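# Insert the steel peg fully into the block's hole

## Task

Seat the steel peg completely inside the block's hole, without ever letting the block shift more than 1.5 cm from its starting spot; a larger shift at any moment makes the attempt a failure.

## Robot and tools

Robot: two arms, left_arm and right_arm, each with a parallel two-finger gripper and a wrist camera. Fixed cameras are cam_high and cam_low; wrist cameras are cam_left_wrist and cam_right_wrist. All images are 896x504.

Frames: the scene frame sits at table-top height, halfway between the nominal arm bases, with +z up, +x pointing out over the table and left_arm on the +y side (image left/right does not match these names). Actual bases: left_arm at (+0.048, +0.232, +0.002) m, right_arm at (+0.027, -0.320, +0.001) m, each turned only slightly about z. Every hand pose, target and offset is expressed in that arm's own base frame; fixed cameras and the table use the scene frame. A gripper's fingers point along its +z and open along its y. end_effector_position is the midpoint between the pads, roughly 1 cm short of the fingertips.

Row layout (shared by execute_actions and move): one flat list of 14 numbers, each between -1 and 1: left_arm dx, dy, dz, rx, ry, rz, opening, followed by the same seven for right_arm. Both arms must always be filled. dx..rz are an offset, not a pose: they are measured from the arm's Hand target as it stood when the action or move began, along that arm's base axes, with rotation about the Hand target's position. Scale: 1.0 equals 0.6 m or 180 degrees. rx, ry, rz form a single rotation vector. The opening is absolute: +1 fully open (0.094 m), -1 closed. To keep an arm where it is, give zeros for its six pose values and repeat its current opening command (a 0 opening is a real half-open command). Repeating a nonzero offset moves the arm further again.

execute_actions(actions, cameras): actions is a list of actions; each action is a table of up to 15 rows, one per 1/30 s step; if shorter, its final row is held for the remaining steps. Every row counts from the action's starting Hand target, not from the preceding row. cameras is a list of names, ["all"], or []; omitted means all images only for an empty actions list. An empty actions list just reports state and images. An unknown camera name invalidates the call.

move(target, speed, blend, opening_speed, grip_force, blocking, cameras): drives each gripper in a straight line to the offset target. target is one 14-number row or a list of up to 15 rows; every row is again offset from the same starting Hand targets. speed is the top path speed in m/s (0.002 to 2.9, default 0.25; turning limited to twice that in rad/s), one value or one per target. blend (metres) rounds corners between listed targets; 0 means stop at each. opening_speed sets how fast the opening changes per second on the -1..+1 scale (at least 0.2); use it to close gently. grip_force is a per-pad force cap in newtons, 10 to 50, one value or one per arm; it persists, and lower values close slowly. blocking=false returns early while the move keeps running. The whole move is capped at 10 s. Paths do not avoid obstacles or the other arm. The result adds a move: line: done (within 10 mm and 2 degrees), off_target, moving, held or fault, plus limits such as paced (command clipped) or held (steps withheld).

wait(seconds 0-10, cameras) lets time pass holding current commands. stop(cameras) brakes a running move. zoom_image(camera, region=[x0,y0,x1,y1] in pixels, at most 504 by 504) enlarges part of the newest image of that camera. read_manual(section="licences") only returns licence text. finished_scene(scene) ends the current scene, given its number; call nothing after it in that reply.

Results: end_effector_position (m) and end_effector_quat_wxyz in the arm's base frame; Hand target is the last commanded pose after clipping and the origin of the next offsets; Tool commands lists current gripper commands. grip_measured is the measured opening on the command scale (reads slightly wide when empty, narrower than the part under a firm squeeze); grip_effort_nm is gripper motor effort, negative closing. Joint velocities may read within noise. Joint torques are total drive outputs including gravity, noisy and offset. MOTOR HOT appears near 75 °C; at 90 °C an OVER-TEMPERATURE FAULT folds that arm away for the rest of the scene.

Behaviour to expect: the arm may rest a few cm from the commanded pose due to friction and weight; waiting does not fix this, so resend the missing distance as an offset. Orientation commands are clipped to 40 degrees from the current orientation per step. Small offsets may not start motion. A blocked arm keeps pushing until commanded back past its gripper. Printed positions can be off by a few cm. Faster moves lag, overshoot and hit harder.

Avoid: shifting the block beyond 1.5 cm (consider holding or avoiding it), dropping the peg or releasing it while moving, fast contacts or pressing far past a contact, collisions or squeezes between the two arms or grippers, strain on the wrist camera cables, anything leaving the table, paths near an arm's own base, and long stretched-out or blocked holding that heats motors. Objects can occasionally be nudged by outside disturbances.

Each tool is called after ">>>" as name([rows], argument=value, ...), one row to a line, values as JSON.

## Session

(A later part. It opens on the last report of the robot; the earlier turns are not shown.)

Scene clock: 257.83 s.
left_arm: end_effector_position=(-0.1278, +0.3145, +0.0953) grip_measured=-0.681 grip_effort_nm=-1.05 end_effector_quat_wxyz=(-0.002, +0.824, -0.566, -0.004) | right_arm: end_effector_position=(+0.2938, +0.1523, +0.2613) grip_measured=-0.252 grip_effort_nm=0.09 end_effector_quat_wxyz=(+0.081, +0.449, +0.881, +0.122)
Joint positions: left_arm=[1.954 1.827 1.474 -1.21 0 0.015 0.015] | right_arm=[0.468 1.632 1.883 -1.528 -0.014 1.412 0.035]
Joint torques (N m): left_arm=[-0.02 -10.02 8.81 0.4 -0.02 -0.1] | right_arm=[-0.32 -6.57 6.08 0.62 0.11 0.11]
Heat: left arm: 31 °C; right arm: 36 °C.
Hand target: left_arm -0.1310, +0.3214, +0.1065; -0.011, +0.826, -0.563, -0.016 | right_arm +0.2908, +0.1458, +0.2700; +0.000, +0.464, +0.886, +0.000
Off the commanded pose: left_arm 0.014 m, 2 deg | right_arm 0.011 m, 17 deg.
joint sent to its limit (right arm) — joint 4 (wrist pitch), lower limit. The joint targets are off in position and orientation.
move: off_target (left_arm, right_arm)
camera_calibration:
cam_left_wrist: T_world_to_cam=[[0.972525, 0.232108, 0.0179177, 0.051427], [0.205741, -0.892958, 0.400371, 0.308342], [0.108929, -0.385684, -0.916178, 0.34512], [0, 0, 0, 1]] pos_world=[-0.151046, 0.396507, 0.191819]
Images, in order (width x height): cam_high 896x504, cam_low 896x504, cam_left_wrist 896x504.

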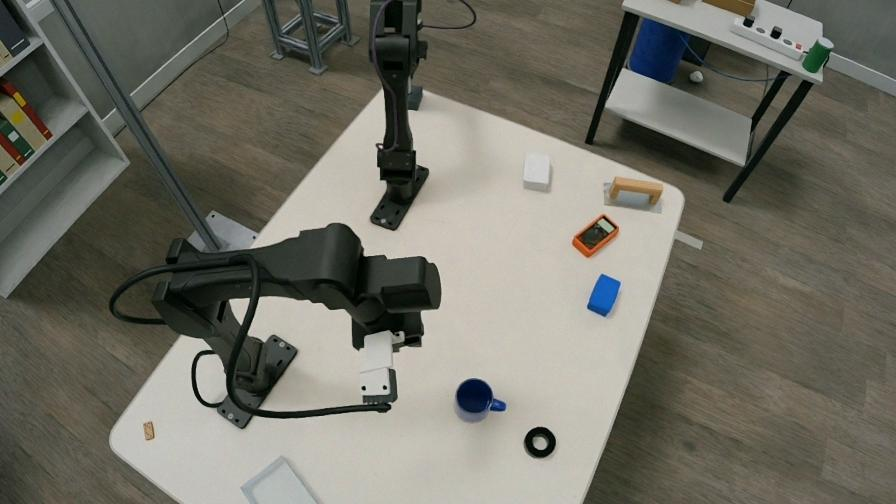

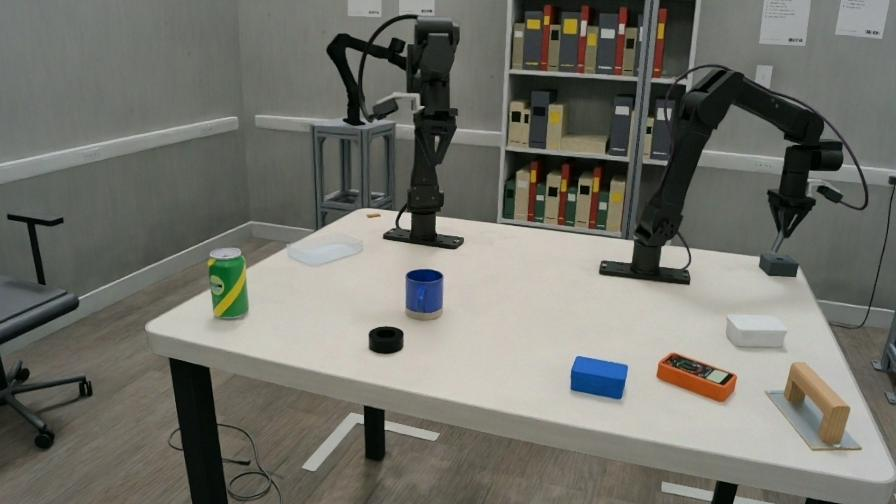

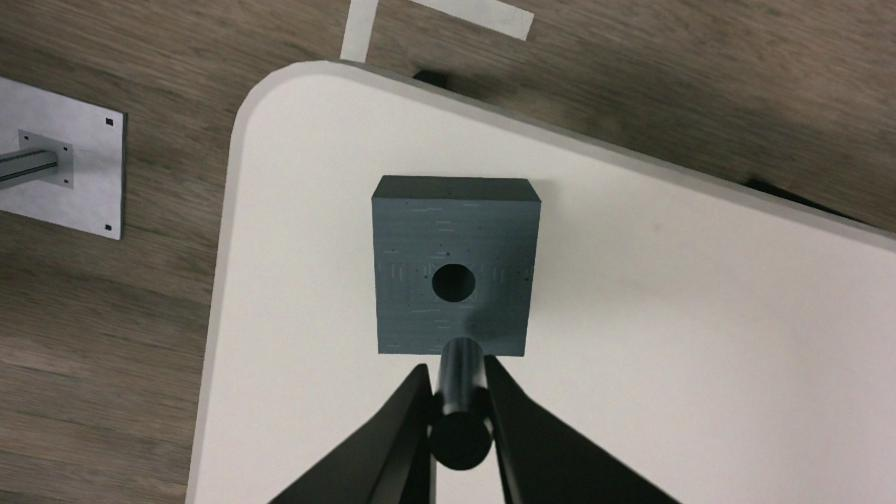

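>>> move(target=[0.0003,0.0042,0.0308,0.0918,0.0362,0,-0.85,0,0,0,0,0,0,-0.25], speed=0.2, cameras=["cam_left_wrist","cam_low"])

>>> zoom_image(camera="cam_low", region=[750, 190, 820, 280])

>>> zoom_image(camera="cam_left_wrist", region=[380, 240, 540, 480])

Scene clock: 296.27 s.
left_arm: end_effector_position=(-0.1286, +0.3165, +0.1114) grip_measured=-0.681 grip_effort_nm=-1.05 end_effector_quat_wxyz=(-0.076, +0.817, -0.561, -0.114) | right_arm: end_effector_position=(+0.2938, +0.1523, +0.2613) grip_measured=-0.252 grip_effort_nm=0.08 end_effector_quat_wxyz=(+0.081, +0.449, +0.881, +0.122)
Joint positions: left_arm=[1.954 1.583 1.223 -0.936 0 0.015 0.015] | right_arm=[0.468 1.632 1.883 -1.528 -0.014 1.412 0.035]
Joint torques (N m): left_arm=[-0.18 -11.06 5.45 1.4 0.02 -0.1] | right_arm=[-0.36 -6.58 6.06 0.6 0.1 0.11]
Heat: left arm: 32 °C; right arm: 36 °C.
Hand target: left_arm -0.1308, +0.3239, +0.1250; -0.098, +0.814, -0.555, -0.144 | right_arm +0.2908, +0.1458, +0.2700; +0.000, +0.464, +0.886, +0.000
Off the commanded pose: left_arm 0.016 m, 4 deg | right_arm 0.011 m, 17 deg.
joint sent to its limit (right arm) — joint 4 (wrist pitch), lower limit. The joint targets are off in position and orientation.
move: off_target (left_arm, right_arm)
camera_calibration:
cam_left_wrist: T_world_to_cam=[[0.97232, 0.232632, -0.0218079, 0.0556668], [0.233271, -0.961169, 0.147442, 0.357202], [0.0133386, -0.148448, -0.98883, 0.281404], [0, 0, 0, 1]] pos_world=[-0.141204, 0.372155, 0.226809]
Images, in order (width x height): cam_low 896x504, cam_left_wrist 896x504.

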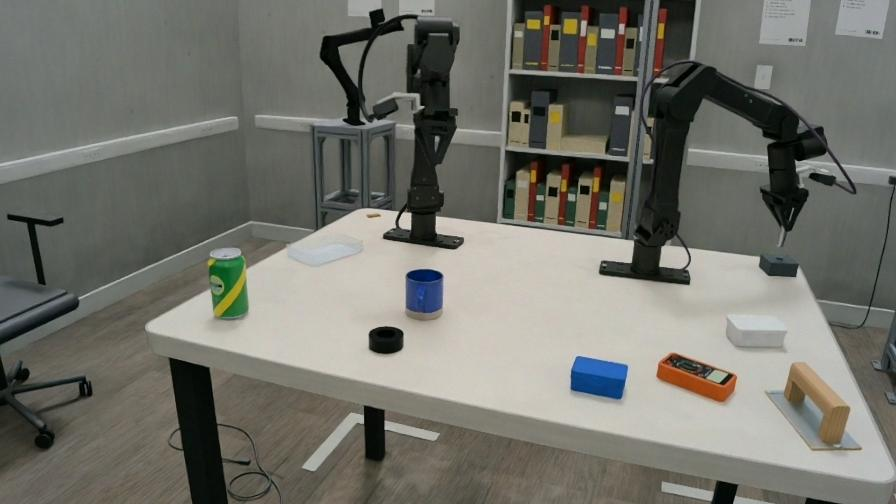

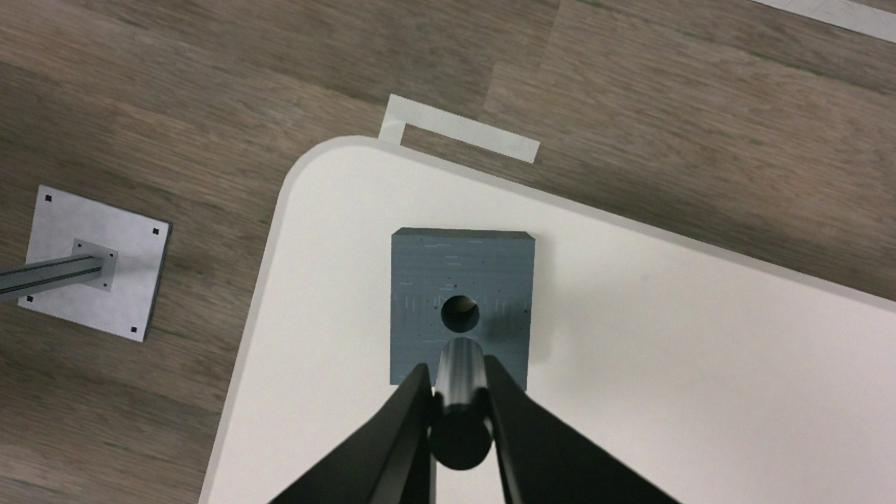

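Scaled by 5.600 from the camera's 896x504 image, which has a finer 1280x720 frame.

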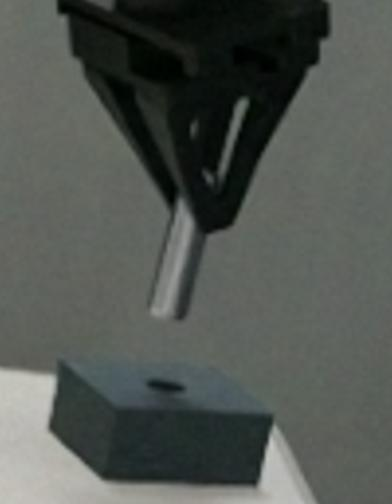

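Scaled by 2.100 from the camera's 896x504 image, which has a finer 1280x720 frame.

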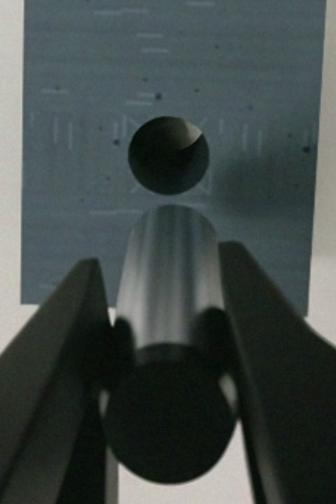

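>>> move(target=[-0.0022,0.0055,-0.0467,0.0148,0.0058,0,-0.85,0,0,0,0,0,0,-0.25], speed=0.1, cameras=["cam_left_wrist","cam_low"])

>>> zoom_image(camera="cam_left_wrist", region=[390, 270, 530, 390])

>>> zoom_image(camera="cam_low", region=[750, 210, 820, 280])

Scene clock: 315.83 s.
left_arm: end_effector_position=(-0.1295, +0.3189, +0.0831) grip_measured=-0.681 grip_effort_nm=-1.05 end_effector_quat_wxyz=(-0.089, +0.814, -0.559, -0.135) | right_arm: end_effector_position=(+0.2938, +0.1523, +0.2613) grip_measured=-0.252 grip_effort_nm=0.08 end_effector_quat_wxyz=(+0.081, +0.449, +0.881, +0.122)
Joint positions: left_arm=[1.954 1.57 1.082 -0.758 0 0.015 0.015] | right_arm=[0.468 1.632 1.883 -1.528 -0.014 1.412 0.035]
Joint torques (N m): left_arm=[-0.18 -11.04 5.45 1.55 0.01 -0.11] | right_arm=[-0.38 -6.6 6.06 0.61 0.1 0.12]
Heat: left arm: 36 °C; right arm: 36 °C.
Hand target: left_arm -0.1321, +0.3272, +0.0970; -0.111, +0.810, -0.552, -0.164 | right_arm +0.2908, +0.1458, +0.2700; +0.000, +0.464, +0.886, +0.000
Off the commanded pose: left_arm 0.016 m, 4 deg | right_arm 0.011 m, 17 deg.
joint sent to its limit (right arm) — joint 4 (wrist pitch), lower limit. The joint targets are off in position and orientation.
move: off_target (left_arm, right_arm)
camera_calibration:
cam_left_wrist: T_world_to_cam=[[0.971854, 0.233785, -0.0290484, 0.0555692], [0.235532, -0.966783, 0.0992721, 0.369925], [-0.00487516, -0.10332, -0.994636, 0.237515], [0, 0, 0, 1]] pos_world=[-0.139977, 0.369186, 0.201132]
Images, in order (width x height): cam_low 896x504, cam_left_wrist 896x504.

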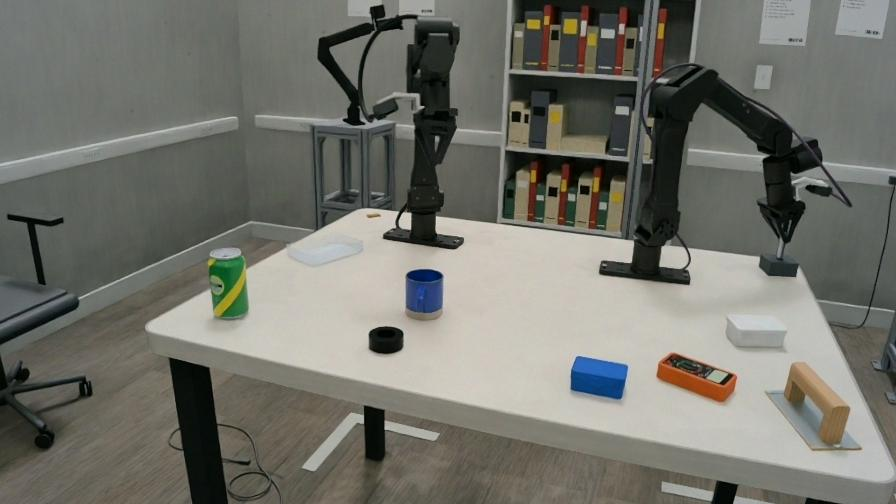

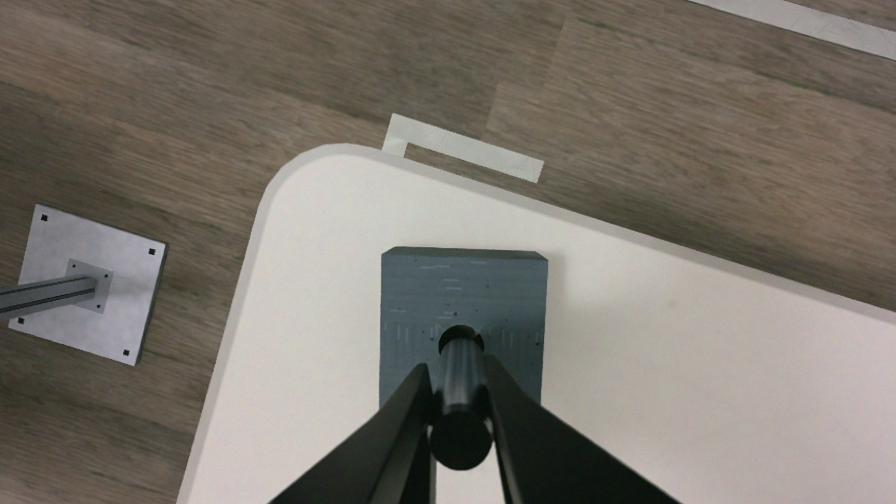

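Scaled by 3.600 from the camera's 896x504 image, which has a finer 1280x720 frame.

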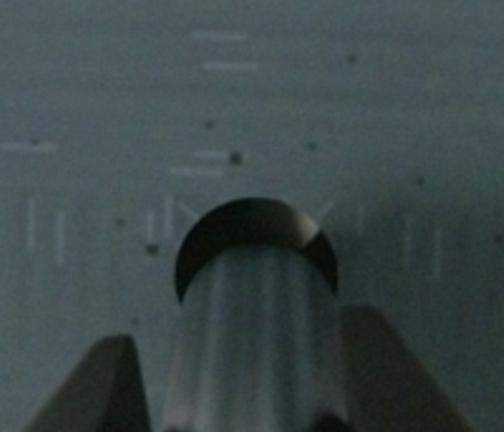

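Scaled by 7.200 from the camera's 896x504 image, which has a finer 1280x720 frame.

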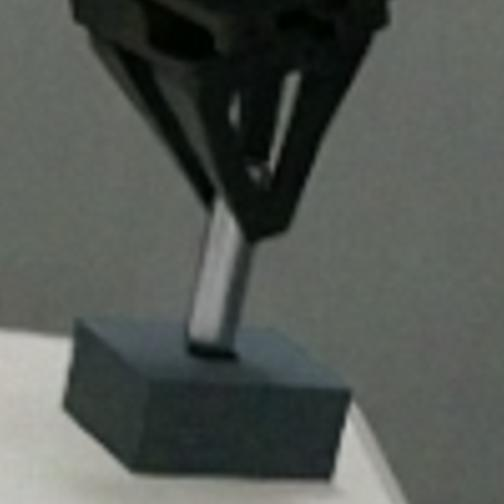

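>>> move([
  [-0.0013,0.0033,-0.001,0,0,0,-0.85,0,0,0,0,0,0,-0.25],
  [-0.0013,0.0033,-0.02,0,0,0,-0.85,0,0,0,0,0,0,-0.25],
], speed=[0.06,0.05], cameras=["cam_left_wrist","cam_low"])

>>> zoom_image(camera="cam_left_wrist", region=[390, 270, 530, 390])

>>> zoom_image(camera="cam_low", region=[750, 210, 820, 280])

Scene clock: 330.23 s.
left_arm: end_effector_position=(-0.1304, +0.3210, +0.0771) grip_measured=-0.681 grip_effort_nm=-1.04 end_effector_quat_wxyz=(-0.094, +0.812, -0.558, -0.142) | right_arm: end_effector_position=(+0.2938, +0.1523, +0.2613) grip_measured=-0.252 grip_effort_nm=0.08 end_effector_quat_wxyz=(+0.081, +0.449, +0.881, +0.122)
Joint positions: left_arm=[1.954 1.57 1.051 -0.708 0 0.015 0.015] | right_arm=[0.468 1.632 1.883 -1.528 -0.014 1.412 0.035]
Joint torques (N m): left_arm=[-0.17 -9.01 5.38 1.57 0.01 -0.11] | right_arm=[-0.36 -6.57 6.11 0.61 0.1 0.11]
Heat: left arm: 37 °C; right arm: 36 °C.
Hand target: left_arm -0.1329, +0.3292, +0.0850; -0.111, +0.810, -0.552, -0.164 | right_arm +0.2908, +0.1458, +0.2700; +0.000, +0.464, +0.886, +0.000
Off the commanded pose: left_arm 0.012 m, 3 deg | right_arm 0.011 m, 17 deg.
joint sent to its limit (right arm) — joint 4 (wrist pitch), lower limit. The joint targets are off in position and orientation.
move: off_target (left_arm, right_arm)
camera_calibration:
cam_left_wrist: T_world_to_cam=[[0.971656, 0.234266, -0.0316874, 0.0557794], [0.236111, -0.968334, 0.0811236, 0.374831], [-0.0116794, -0.0863059, -0.9962, 0.225537], [0, 0, 0, 1]] pos_world=[-0.140066, 0.36936, 0.19604]
Images, in order (width x height): cam_low 896x504, cam_left_wrist 896x504.

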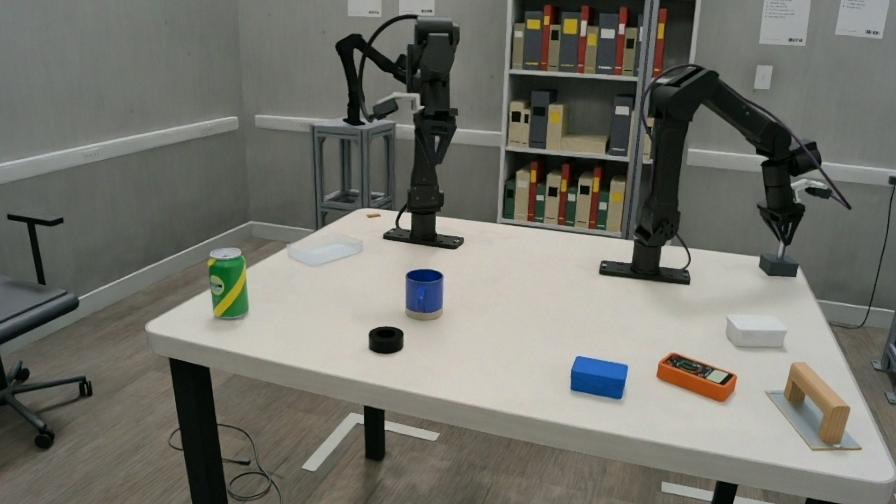

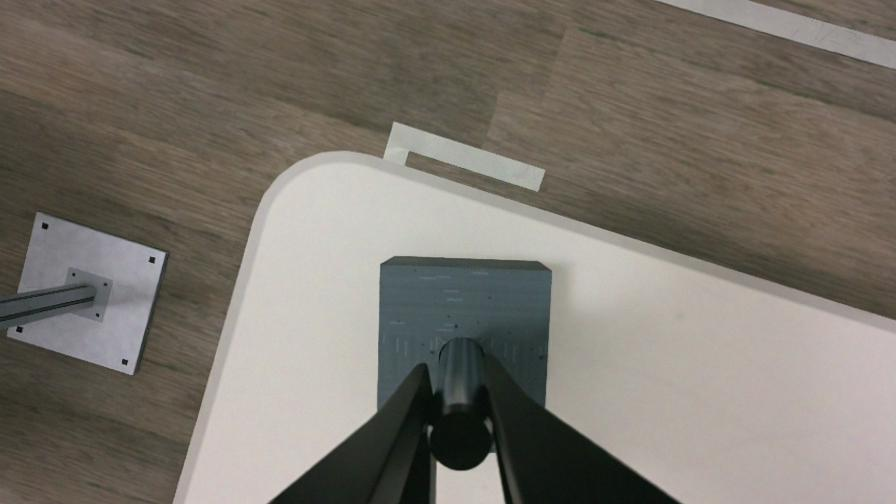

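Scaled by 3.600 from the camera's 896x504 image, which has a finer 1280x720 frame.

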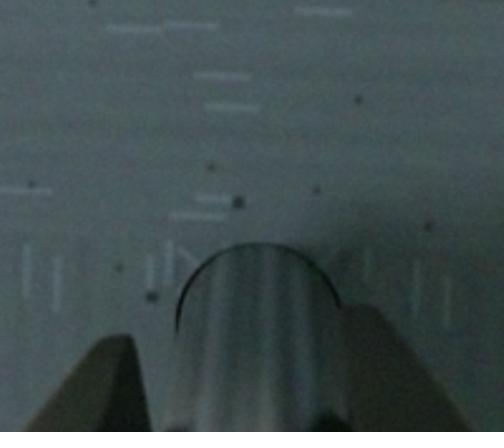

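Scaled by 7.200 from the camera's 896x504 image, which has a finer 1280x720 frame.

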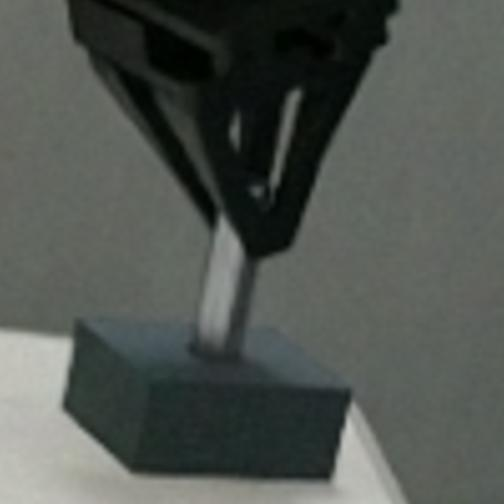

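>>> move(target=[0.0018,-0.0047,0,0,0,0,-0.85,0,0,0,0,0,0,-0.25], speed=0.06, cameras=["cam_left_wrist"])

>>> zoom_image(camera="cam_left_wrist", region=[390, 270, 530, 390])

Scene clock: 340.47 s.
left_arm: end_effector_position=(-0.1300, +0.3200, +0.0744) grip_measured=-0.681 grip_effort_nm=-1.04 end_effector_quat_wxyz=(-0.094, +0.812, -0.558, -0.142) | right_arm: end_effector_position=(+0.2938, +0.1523, +0.2613) grip_measured=-0.252 grip_effort_nm=0.08 end_effector_quat_wxyz=(+0.081, +0.449, +0.881, +0.122)
Joint positions: left_arm=[1.954 1.57 1.04 -0.699 0 0.015 0.015] | right_arm=[0.468 1.632 1.883 -1.528 -0.014 1.412 0.035]
Joint torques (N m): left_arm=[-0.16 -10.15 5.29 1.49 0.02 -0.09] | right_arm=[-0.38 -6.57 6.11 0.6 0.09 0.09]
Heat: left arm: 37 °C; right arm: 36 °C.
Hand target: left_arm -0.1318, +0.3264, +0.0850; -0.111, +0.810, -0.552, -0.164 | right_arm +0.2908, +0.1458, +0.2700; +0.000, +0.464, +0.886, +0.000
Off the commanded pose: left_arm 0.013 m, 3 deg | right_arm 0.011 m, 17 deg.
joint sent to its limit (right arm) — joint 4 (wrist pitch), lower limit. The joint targets are off in position and orientation.
move: off_target (left_arm, right_arm)
camera_calibration:
cam_left_wrist: T_world_to_cam=[[0.971663, 0.234257, -0.031531, 0.0555846], [0.236105, -0.968211, 0.0826008, 0.373787], [-0.0111788, -0.0877048, -0.996084, 0.223236], [0, 0, 0, 1]] pos_world=[-0.139767, 0.368462, 0.19324]
Images, in order (width x height): cam_left_wrist 896x504.

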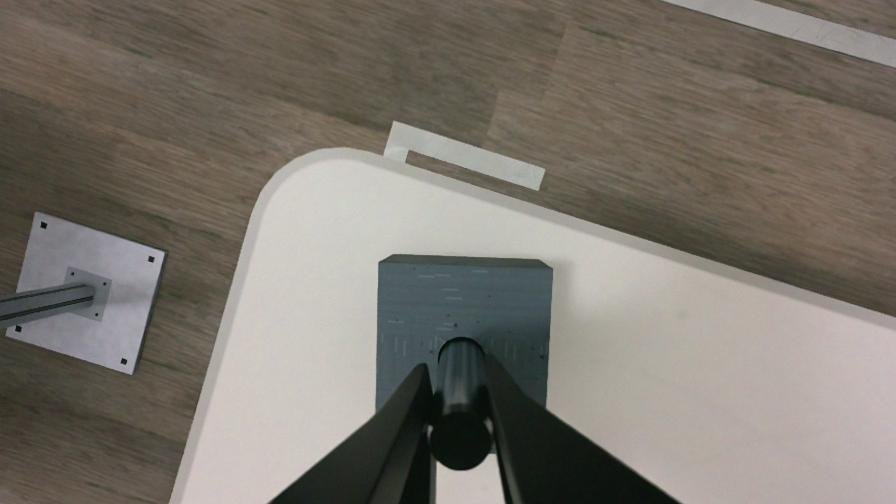

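Scaled by 3.600 from the camera's 896x504 image, which has a finer 1280x720 frame.

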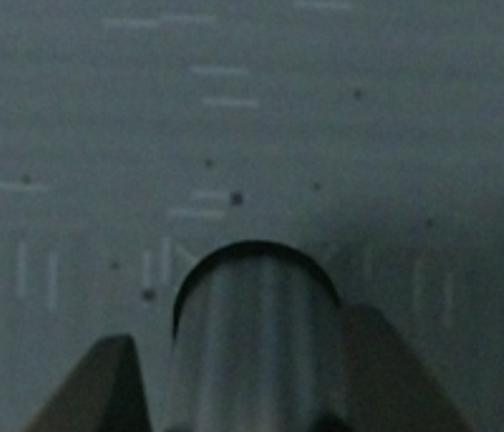

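>>> move(target=[0,0,-0.0167,0,0,0,-0.85,0,0,0,0,0,0,-0.25], speed=0.05, cameras=["cam_left_wrist","cam_low"])

>>> zoom_image(camera="cam_left_wrist", region=[390, 270, 530, 390])

>>> zoom_image(camera="cam_low", region=[750, 210, 820, 280])

Scene clock: 344.40 s.
left_arm: end_effector_position=(-0.1298, +0.3195, +0.0676) grip_measured=-0.681 grip_effort_nm=-1.05 end_effector_quat_wxyz=(-0.096, +0.812, -0.557, -0.145) | right_arm: end_effector_position=(+0.2938, +0.1523, +0.2613) grip_measured=-0.252 grip_effort_nm=0.09 end_effector_quat_wxyz=(+0.081, +0.449, +0.881, +0.122)
Joint positions: left_arm=[1.954 1.57 1.01 -0.661 0 0.015 0.015] | right_arm=[0.468 1.632 1.883 -1.528 -0.014 1.412 0.035]
Joint torques (N m): left_arm=[-0.14 -8.98 5.29 1.53 0.01 -0.11] | right_arm=[-0.38 -6.58 6.11 0.6 0.1 0.11]
Heat: left arm: 37 °C; right arm: 36 °C.
Hand target: left_arm -0.1318, +0.3264, +0.0750; -0.111, +0.810, -0.552, -0.164 | right_arm +0.2908, +0.1458, +0.2700; +0.000, +0.464, +0.886, +0.000
Off the commanded pose: left_arm 0.010 m, 3 deg | right_arm 0.011 m, 17 deg.
joint sent to its limit (right arm) — joint 4 (wrist pitch), lower limit. The joint targets are off in position and orientation.
move: off_target (left_arm, right_arm)
camera_calibration:
cam_left_wrist: T_world_to_cam=[[0.97158, 0.234455, -0.0325929, 0.0552202], [0.236296, -0.968779, 0.0750374, 0.374544], [-0.0139824, -0.0806065, -0.996648, 0.213965], [0, 0, 0, 1]] pos_world=[-0.139162, 0.367151, 0.186943]
Images, in order (width x height): cam_low 896x504, cam_left_wrist 896x504.

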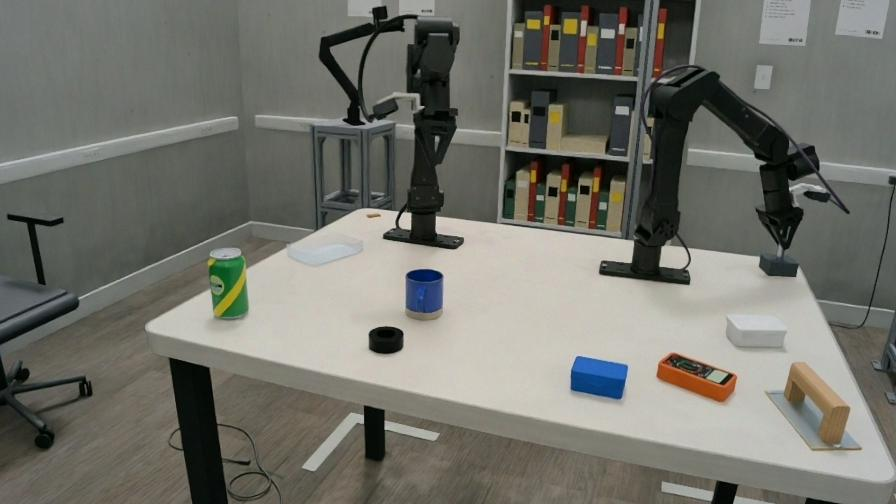

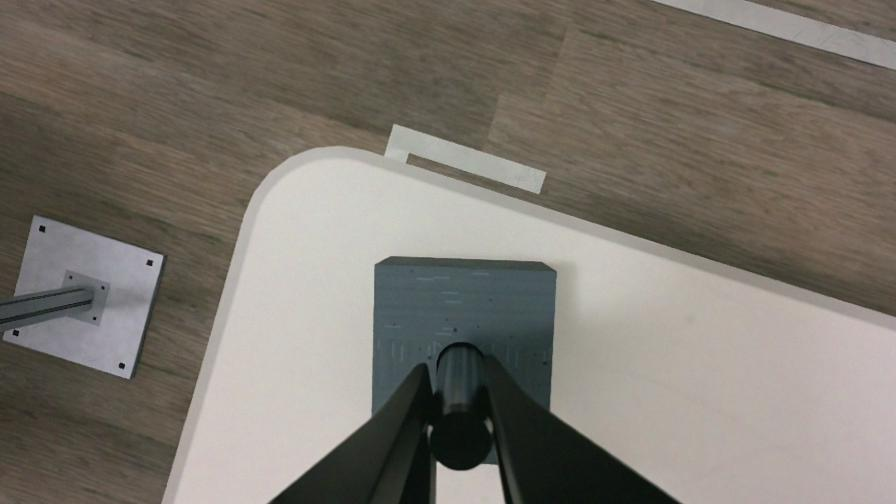

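Scaled by 3.600 from the camera's 896x504 image, which has a finer 1280x720 frame.

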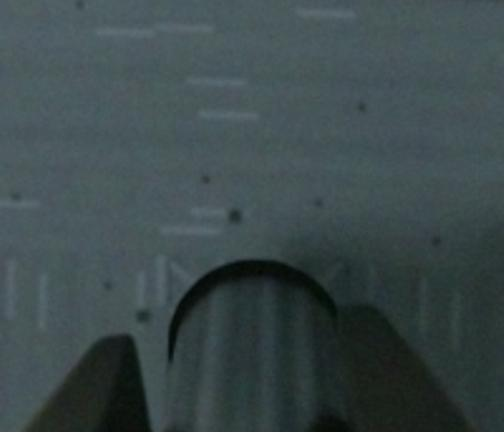

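Scaled by 7.200 from the camera's 896x504 image, which has a finer 1280x720 frame.

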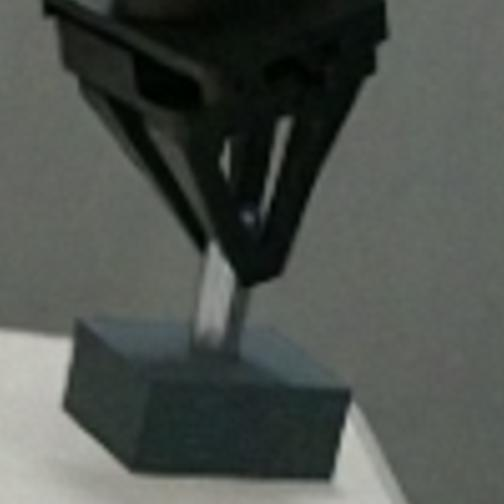

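>>> move(target=[0,0.0005,-0.025,0,0,0,-0.85,0,0,0,0,0,0,-0.25], speed=0.05, cameras=["cam_left_wrist"])

>>> zoom_image(camera="cam_left_wrist", region=[390, 270, 530, 390])

Scene clock: 348.93 s.
left_arm: end_effector_position=(-0.1298, +0.3195, +0.0588) grip_measured=-0.681 grip_effort_nm=-1.05 end_effector_quat_wxyz=(-0.100, +0.811, -0.557, -0.151) | right_arm: end_effector_position=(+0.2938, +0.1523, +0.2613) grip_measured=-0.252 grip_effort_nm=0.09 end_effector_quat_wxyz=(+0.081, +0.449, +0.881, +0.122)
Joint positions: left_arm=[1.954 1.57 0.967 -0.603 0 0.015 0.015] | right_arm=[0.468 1.632 1.883 -1.528 -0.014 1.412 0.035]
Joint torques (N m): left_arm=[-0.29 -6.98 5.33 1.63 0.02 -0.09] | right_arm=[-0.34 -6.57 6.08 0.59 0.09 0.12]
Heat: left arm: 36 °C; right arm: 36 °C.
Hand target: left_arm -0.1318, +0.3267, +0.0600; -0.111, +0.810, -0.552, -0.164 | right_arm +0.2908, +0.1458, +0.2700; +0.000, +0.464, +0.886, +0.000
Off the commanded pose: left_arm 0.008 m, 2 deg | right_arm 0.011 m, 17 deg.
joint sent to its limit (right arm) — joint 4 (wrist pitch), lower limit. The joint targets are off in position and orientation.
move: off_target (right_arm)
camera_calibration:
cam_left_wrist: T_world_to_cam=[[0.971382, 0.234953, -0.0348286, 0.0548582], [0.236704, -0.96973, 0.0599645, 0.376421], [-0.0196854, -0.0664926, -0.997593, 0.199891], [0, 0, 0, 1]] pos_world=[-0.138454, 0.365429, 0.178749]
Images, in order (width x height): cam_left_wrist 896x504.

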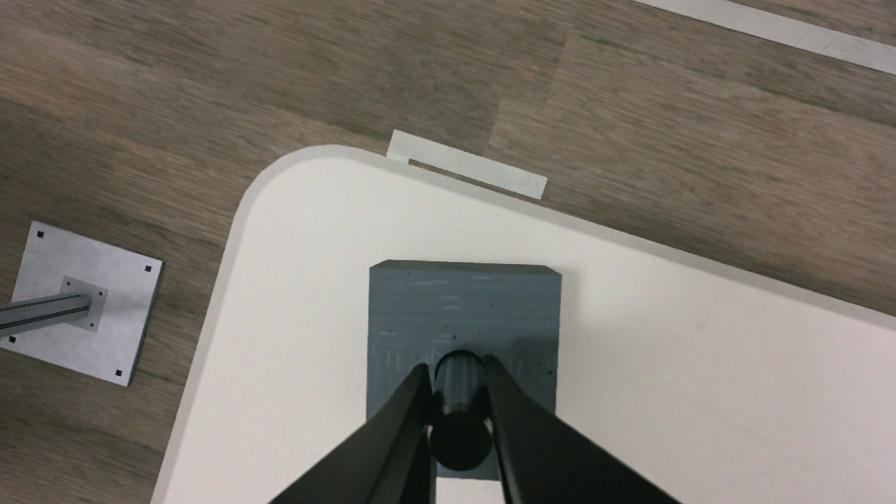

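Scaled by 3.600 from the camera's 896x504 image, which has a finer 1280x720 frame.

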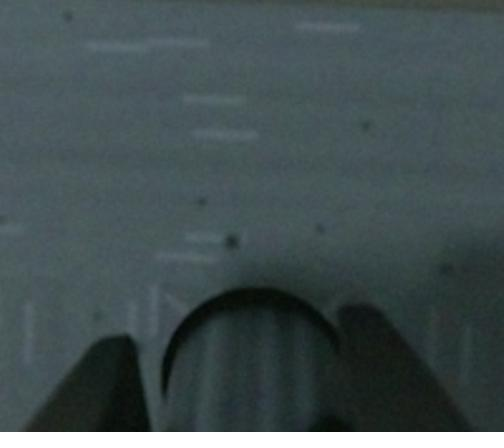

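>>> move(target=[0,0,-0.02,0,0,0,-0.85,0,0,0,0,0,0,-0.25], speed=0.05, cameras=["cam_left_wrist"])

>>> zoom_image(camera="cam_left_wrist", region=[390, 270, 530, 390])

Scene clock: 355.83 s.
left_arm: end_effector_position=(-0.1299, +0.3198, +0.0484) grip_measured=-0.681 grip_effort_nm=-1.05 end_effector_quat_wxyz=(-0.102, +0.810, -0.556, -0.153) | right_arm: end_effector_position=(+0.2938, +0.1523, +0.2613) grip_measured=-0.252 grip_effort_nm=0.09 end_effector_quat_wxyz=(+0.081, +0.449, +0.881, +0.122)
Joint positions: left_arm=[1.954 1.584 0.935 -0.552 0 0.015 0.015] | right_arm=[0.468 1.632 1.883 -1.528 -0.014 1.412 0.035]
Joint torques (N m): left_arm=[-0.24 -6.57 5.24 1.62 0.01 -0.11] | right_arm=[-0.38 -6.53 6.08 0.6 0.08 0.13]
Heat: left arm: 36 °C; right arm: 36 °C.
Hand target: left_arm -0.1318, +0.3267, +0.0480; -0.111, +0.810, -0.552, -0.164 | right_arm +0.2908, +0.1458, +0.2700; +0.000, +0.464, +0.886, +0.000
Off the commanded pose: left_arm 0.007 m, 2 deg | right_arm 0.011 m, 17 deg.
joint sent to its limit (right arm) — joint 4 (wrist pitch), lower limit. The joint targets are off in position and orientation.
move: off_target (right_arm)
camera_calibration:
cam_left_wrist: T_world_to_cam=[[0.971325, 0.235094, -0.0354727, 0.0545984], [0.236791, -0.969981, 0.0553813, 0.377708], [-0.0213881, -0.0621929, -0.997835, 0.187939], [0, 0, 0, 1]] pos_world=[-0.138451, 0.365222, 0.16855]
Images, in order (width x height): cam_left_wrist 896x504.

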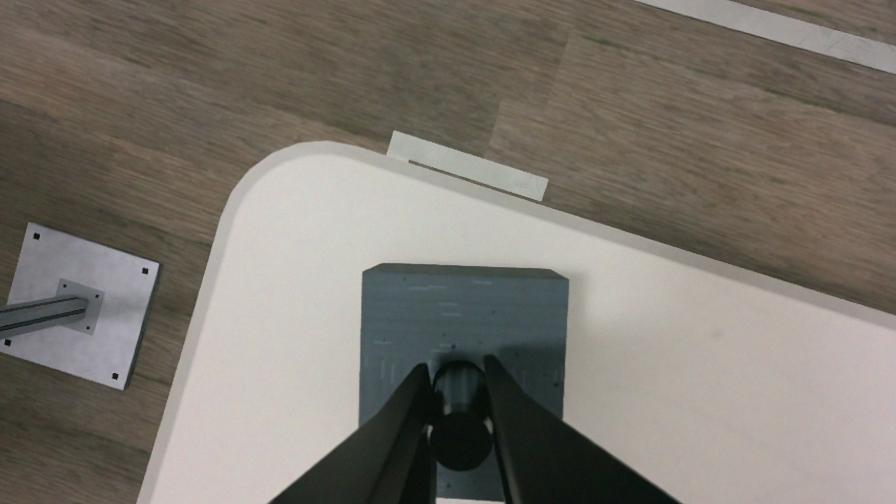

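Scaled by 3.600 from the camera's 896x504 image, which has a finer 1280x720 frame.

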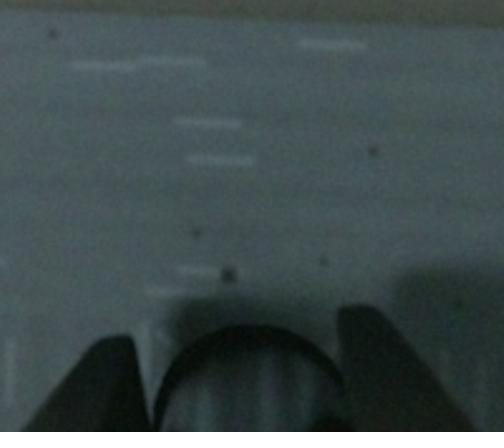

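>>> move(target=[0,0,0,0,0,0,-0.3,0,0,0,0,0,0,-0.25], opening_speed=0.6, cameras=["cam_left_wrist","cam_low"])

Scene clock: 369.60 s.
left_arm: end_effector_position=(-0.1307, +0.3218, +0.0493) grip_measured=-0.302 grip_effort_nm=0.09 end_effector_quat_wxyz=(-0.104, +0.810, -0.556, -0.157) | right_arm: end_effector_position=(+0.2938, +0.1523, +0.2613) grip_measured=-0.252 grip_effort_nm=0.09 end_effector_quat_wxyz=(+0.081, +0.449, +0.881, +0.122)
Joint positions: left_arm=[1.954 1.584 0.935 -0.543 0 0.015 0.033] | right_arm=[0.468 1.632 1.883 -1.528 -0.014 1.412 0.035]
Joint torques (N m): left_arm=[-0.25 -6.61 5.26 1.54 -0.01 -0.12] | right_arm=[-0.4 -6.57 6.09 0.59 0.1 0.12]
Heat: left arm: 34 °C; right arm: 36 °C.
Hand target: left_arm -0.1318, +0.3267, +0.0480; -0.111, +0.810, -0.552, -0.164 | right_arm +0.2908, +0.1458, +0.2700; +0.000, +0.464, +0.886, +0.000
Off the commanded pose: left_arm 0.005 m, 1 deg | right_arm 0.011 m, 17 deg.
joint sent to its limit (right arm) — joint 4 (wrist pitch), lower limit. The joint targets are off in position and orientation.
move: off_target (right_arm)
camera_calibration:
cam_left_wrist: T_world_to_cam=[[0.971198, 0.235404, -0.0368724, 0.0549025], [0.236971, -0.970414, 0.046277, 0.380416], [-0.0248877, -0.0536818, -0.998248, 0.185759], [0, 0, 0, 1]] pos_world=[-0.138846, 0.366209, 0.169854]
Images, in order (width x height): cam_low 896x504, cam_left_wrist 896x504.

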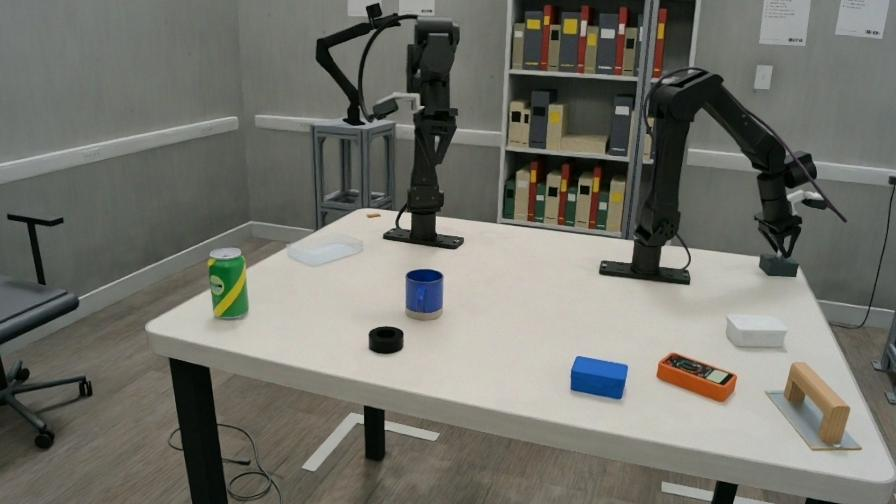

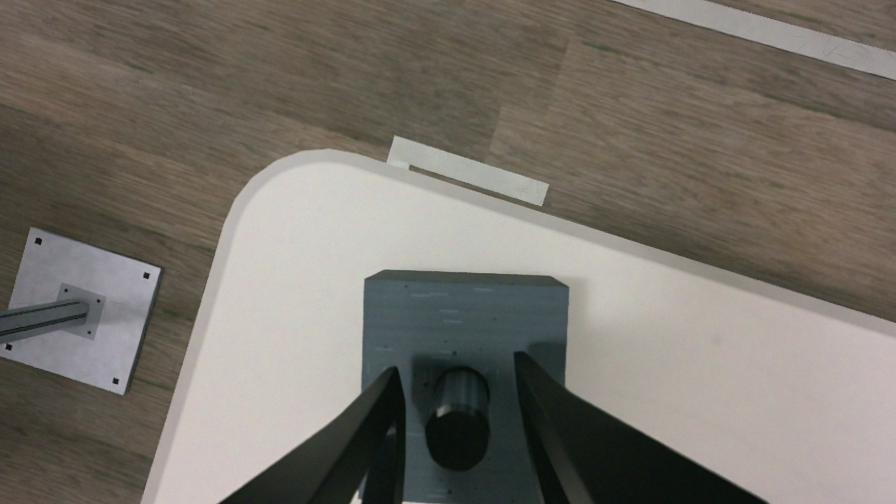

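>>> move(target=[0.0217,-0.05,0.157,0,0,0,-0.3,0,0,0,0,0,0,-0.25], speed=0.2, cameras=["cam_left_wrist","cam_low"])

>>> zoom_image(camera="cam_low", region=[740, 200, 830, 290])

Scene clock: 376.07 s.
left_arm: end_effector_position=(-0.1193, +0.2934, +0.1280) grip_measured=-0.302 grip_effort_nm=0.09 end_effector_quat_wxyz=(-0.102, +0.810, -0.556, -0.153) | right_arm: end_effector_position=(+0.2938, +0.1523, +0.2613) grip_measured=-0.252 grip_effort_nm=0.09 end_effector_quat_wxyz=(+0.081, +0.449, +0.881, +0.122)
Joint positions: left_arm=[1.954 1.397 1.089 -0.893 0 0.015 0.033] | right_arm=[0.468 1.632 1.883 -1.528 -0.014 1.412 0.035]
Joint torques (N m): left_arm=[-0.28 -6.95 8.81 1.03 -0.01 -0.09] | right_arm=[-0.28 -6.6 6.08 0.61 0.09 0.11]
Heat: left arm: 34 °C; right arm: 36 °C.
Hand target: left_arm -0.1188, +0.2967, +0.1422; -0.111, +0.810, -0.552, -0.164 | right_arm +0.2908, +0.1458, +0.2700; +0.000, +0.464, +0.886, +0.000
Off the commanded pose: left_arm 0.015 m, 2 deg | right_arm 0.011 m, 17 deg.
joint sent to its limit (right arm) — joint 4 (wrist pitch), lower limit. The joint targets are off in position and orientation.
move: off_target (left_arm, right_arm)
camera_calibration:
cam_left_wrist: T_world_to_cam=[[0.971313, 0.235107, -0.0357237, 0.0532447], [0.236786, -0.970067, 0.0538773, 0.345335], [-0.0219874, -0.0607906, -0.997908, 0.26551], [0, 0, 0, 1]] pos_world=[-0.12765, 0.33862, 0.248251]
Images, in order (width x height): cam_low 896x504, cam_left_wrist 896x504.

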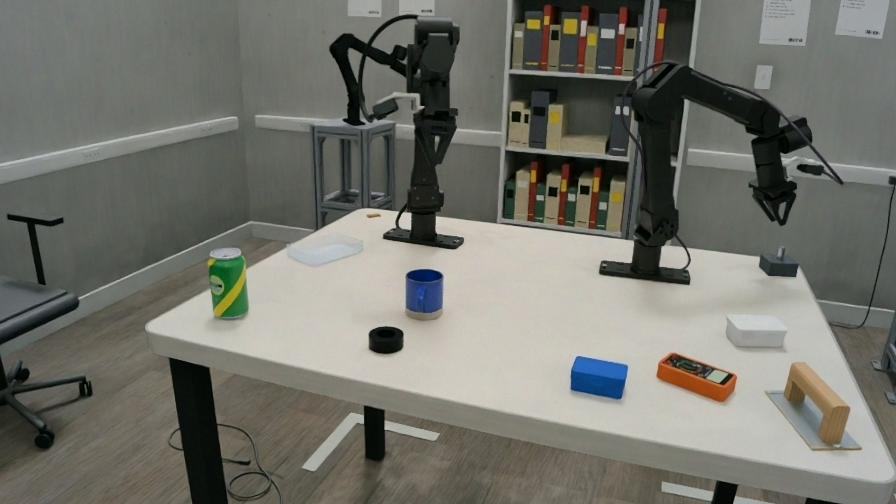

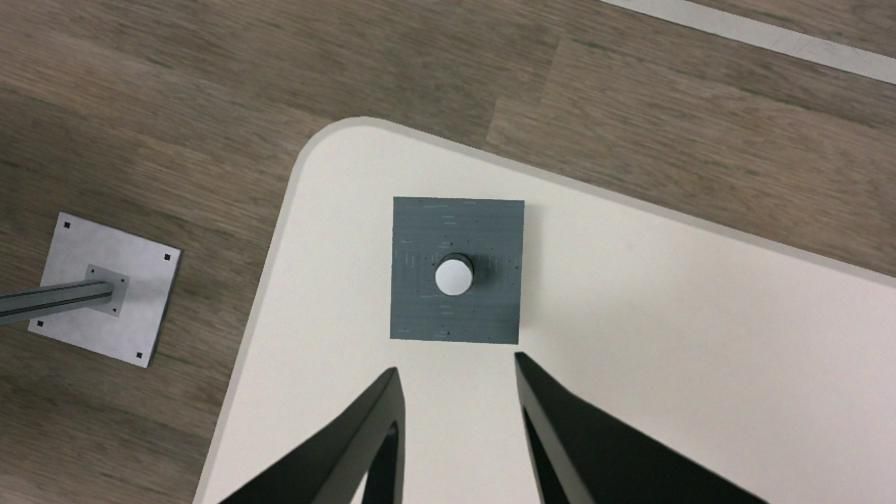

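Scaled by 5.600 from the camera's 896x504 image, which has a finer 1280x720 frame.

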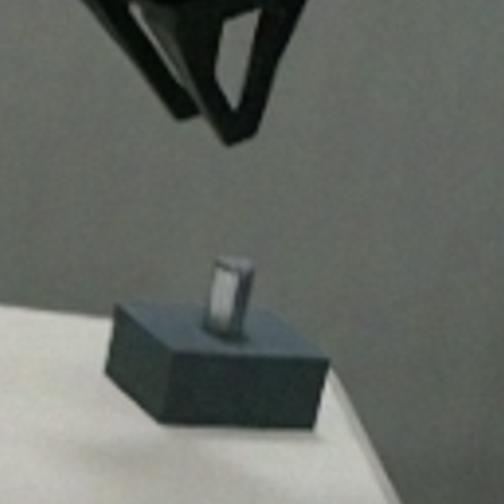

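>>> zoom_image(camera="cam_left_wrist", region=[420, 240, 490, 310])

>>> zoom_image(camera="cam_left_wrist", region=[380, 180, 540, 350])

Scaled by 7.200 from the camera's 896x504 image, which has a finer 1280x720 frame.

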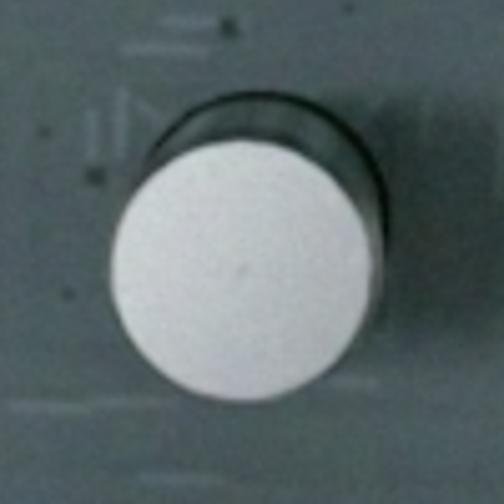

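Scaled by 2.965 from the camera's 896x504 image, which has a finer 1280x720 frame.

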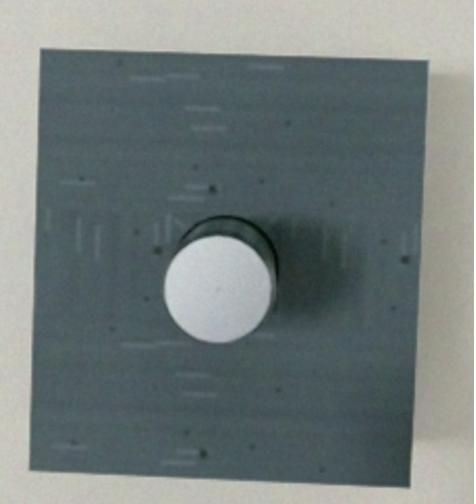

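>>> finished_scene(scene=2)

The scene is finished: the task was done.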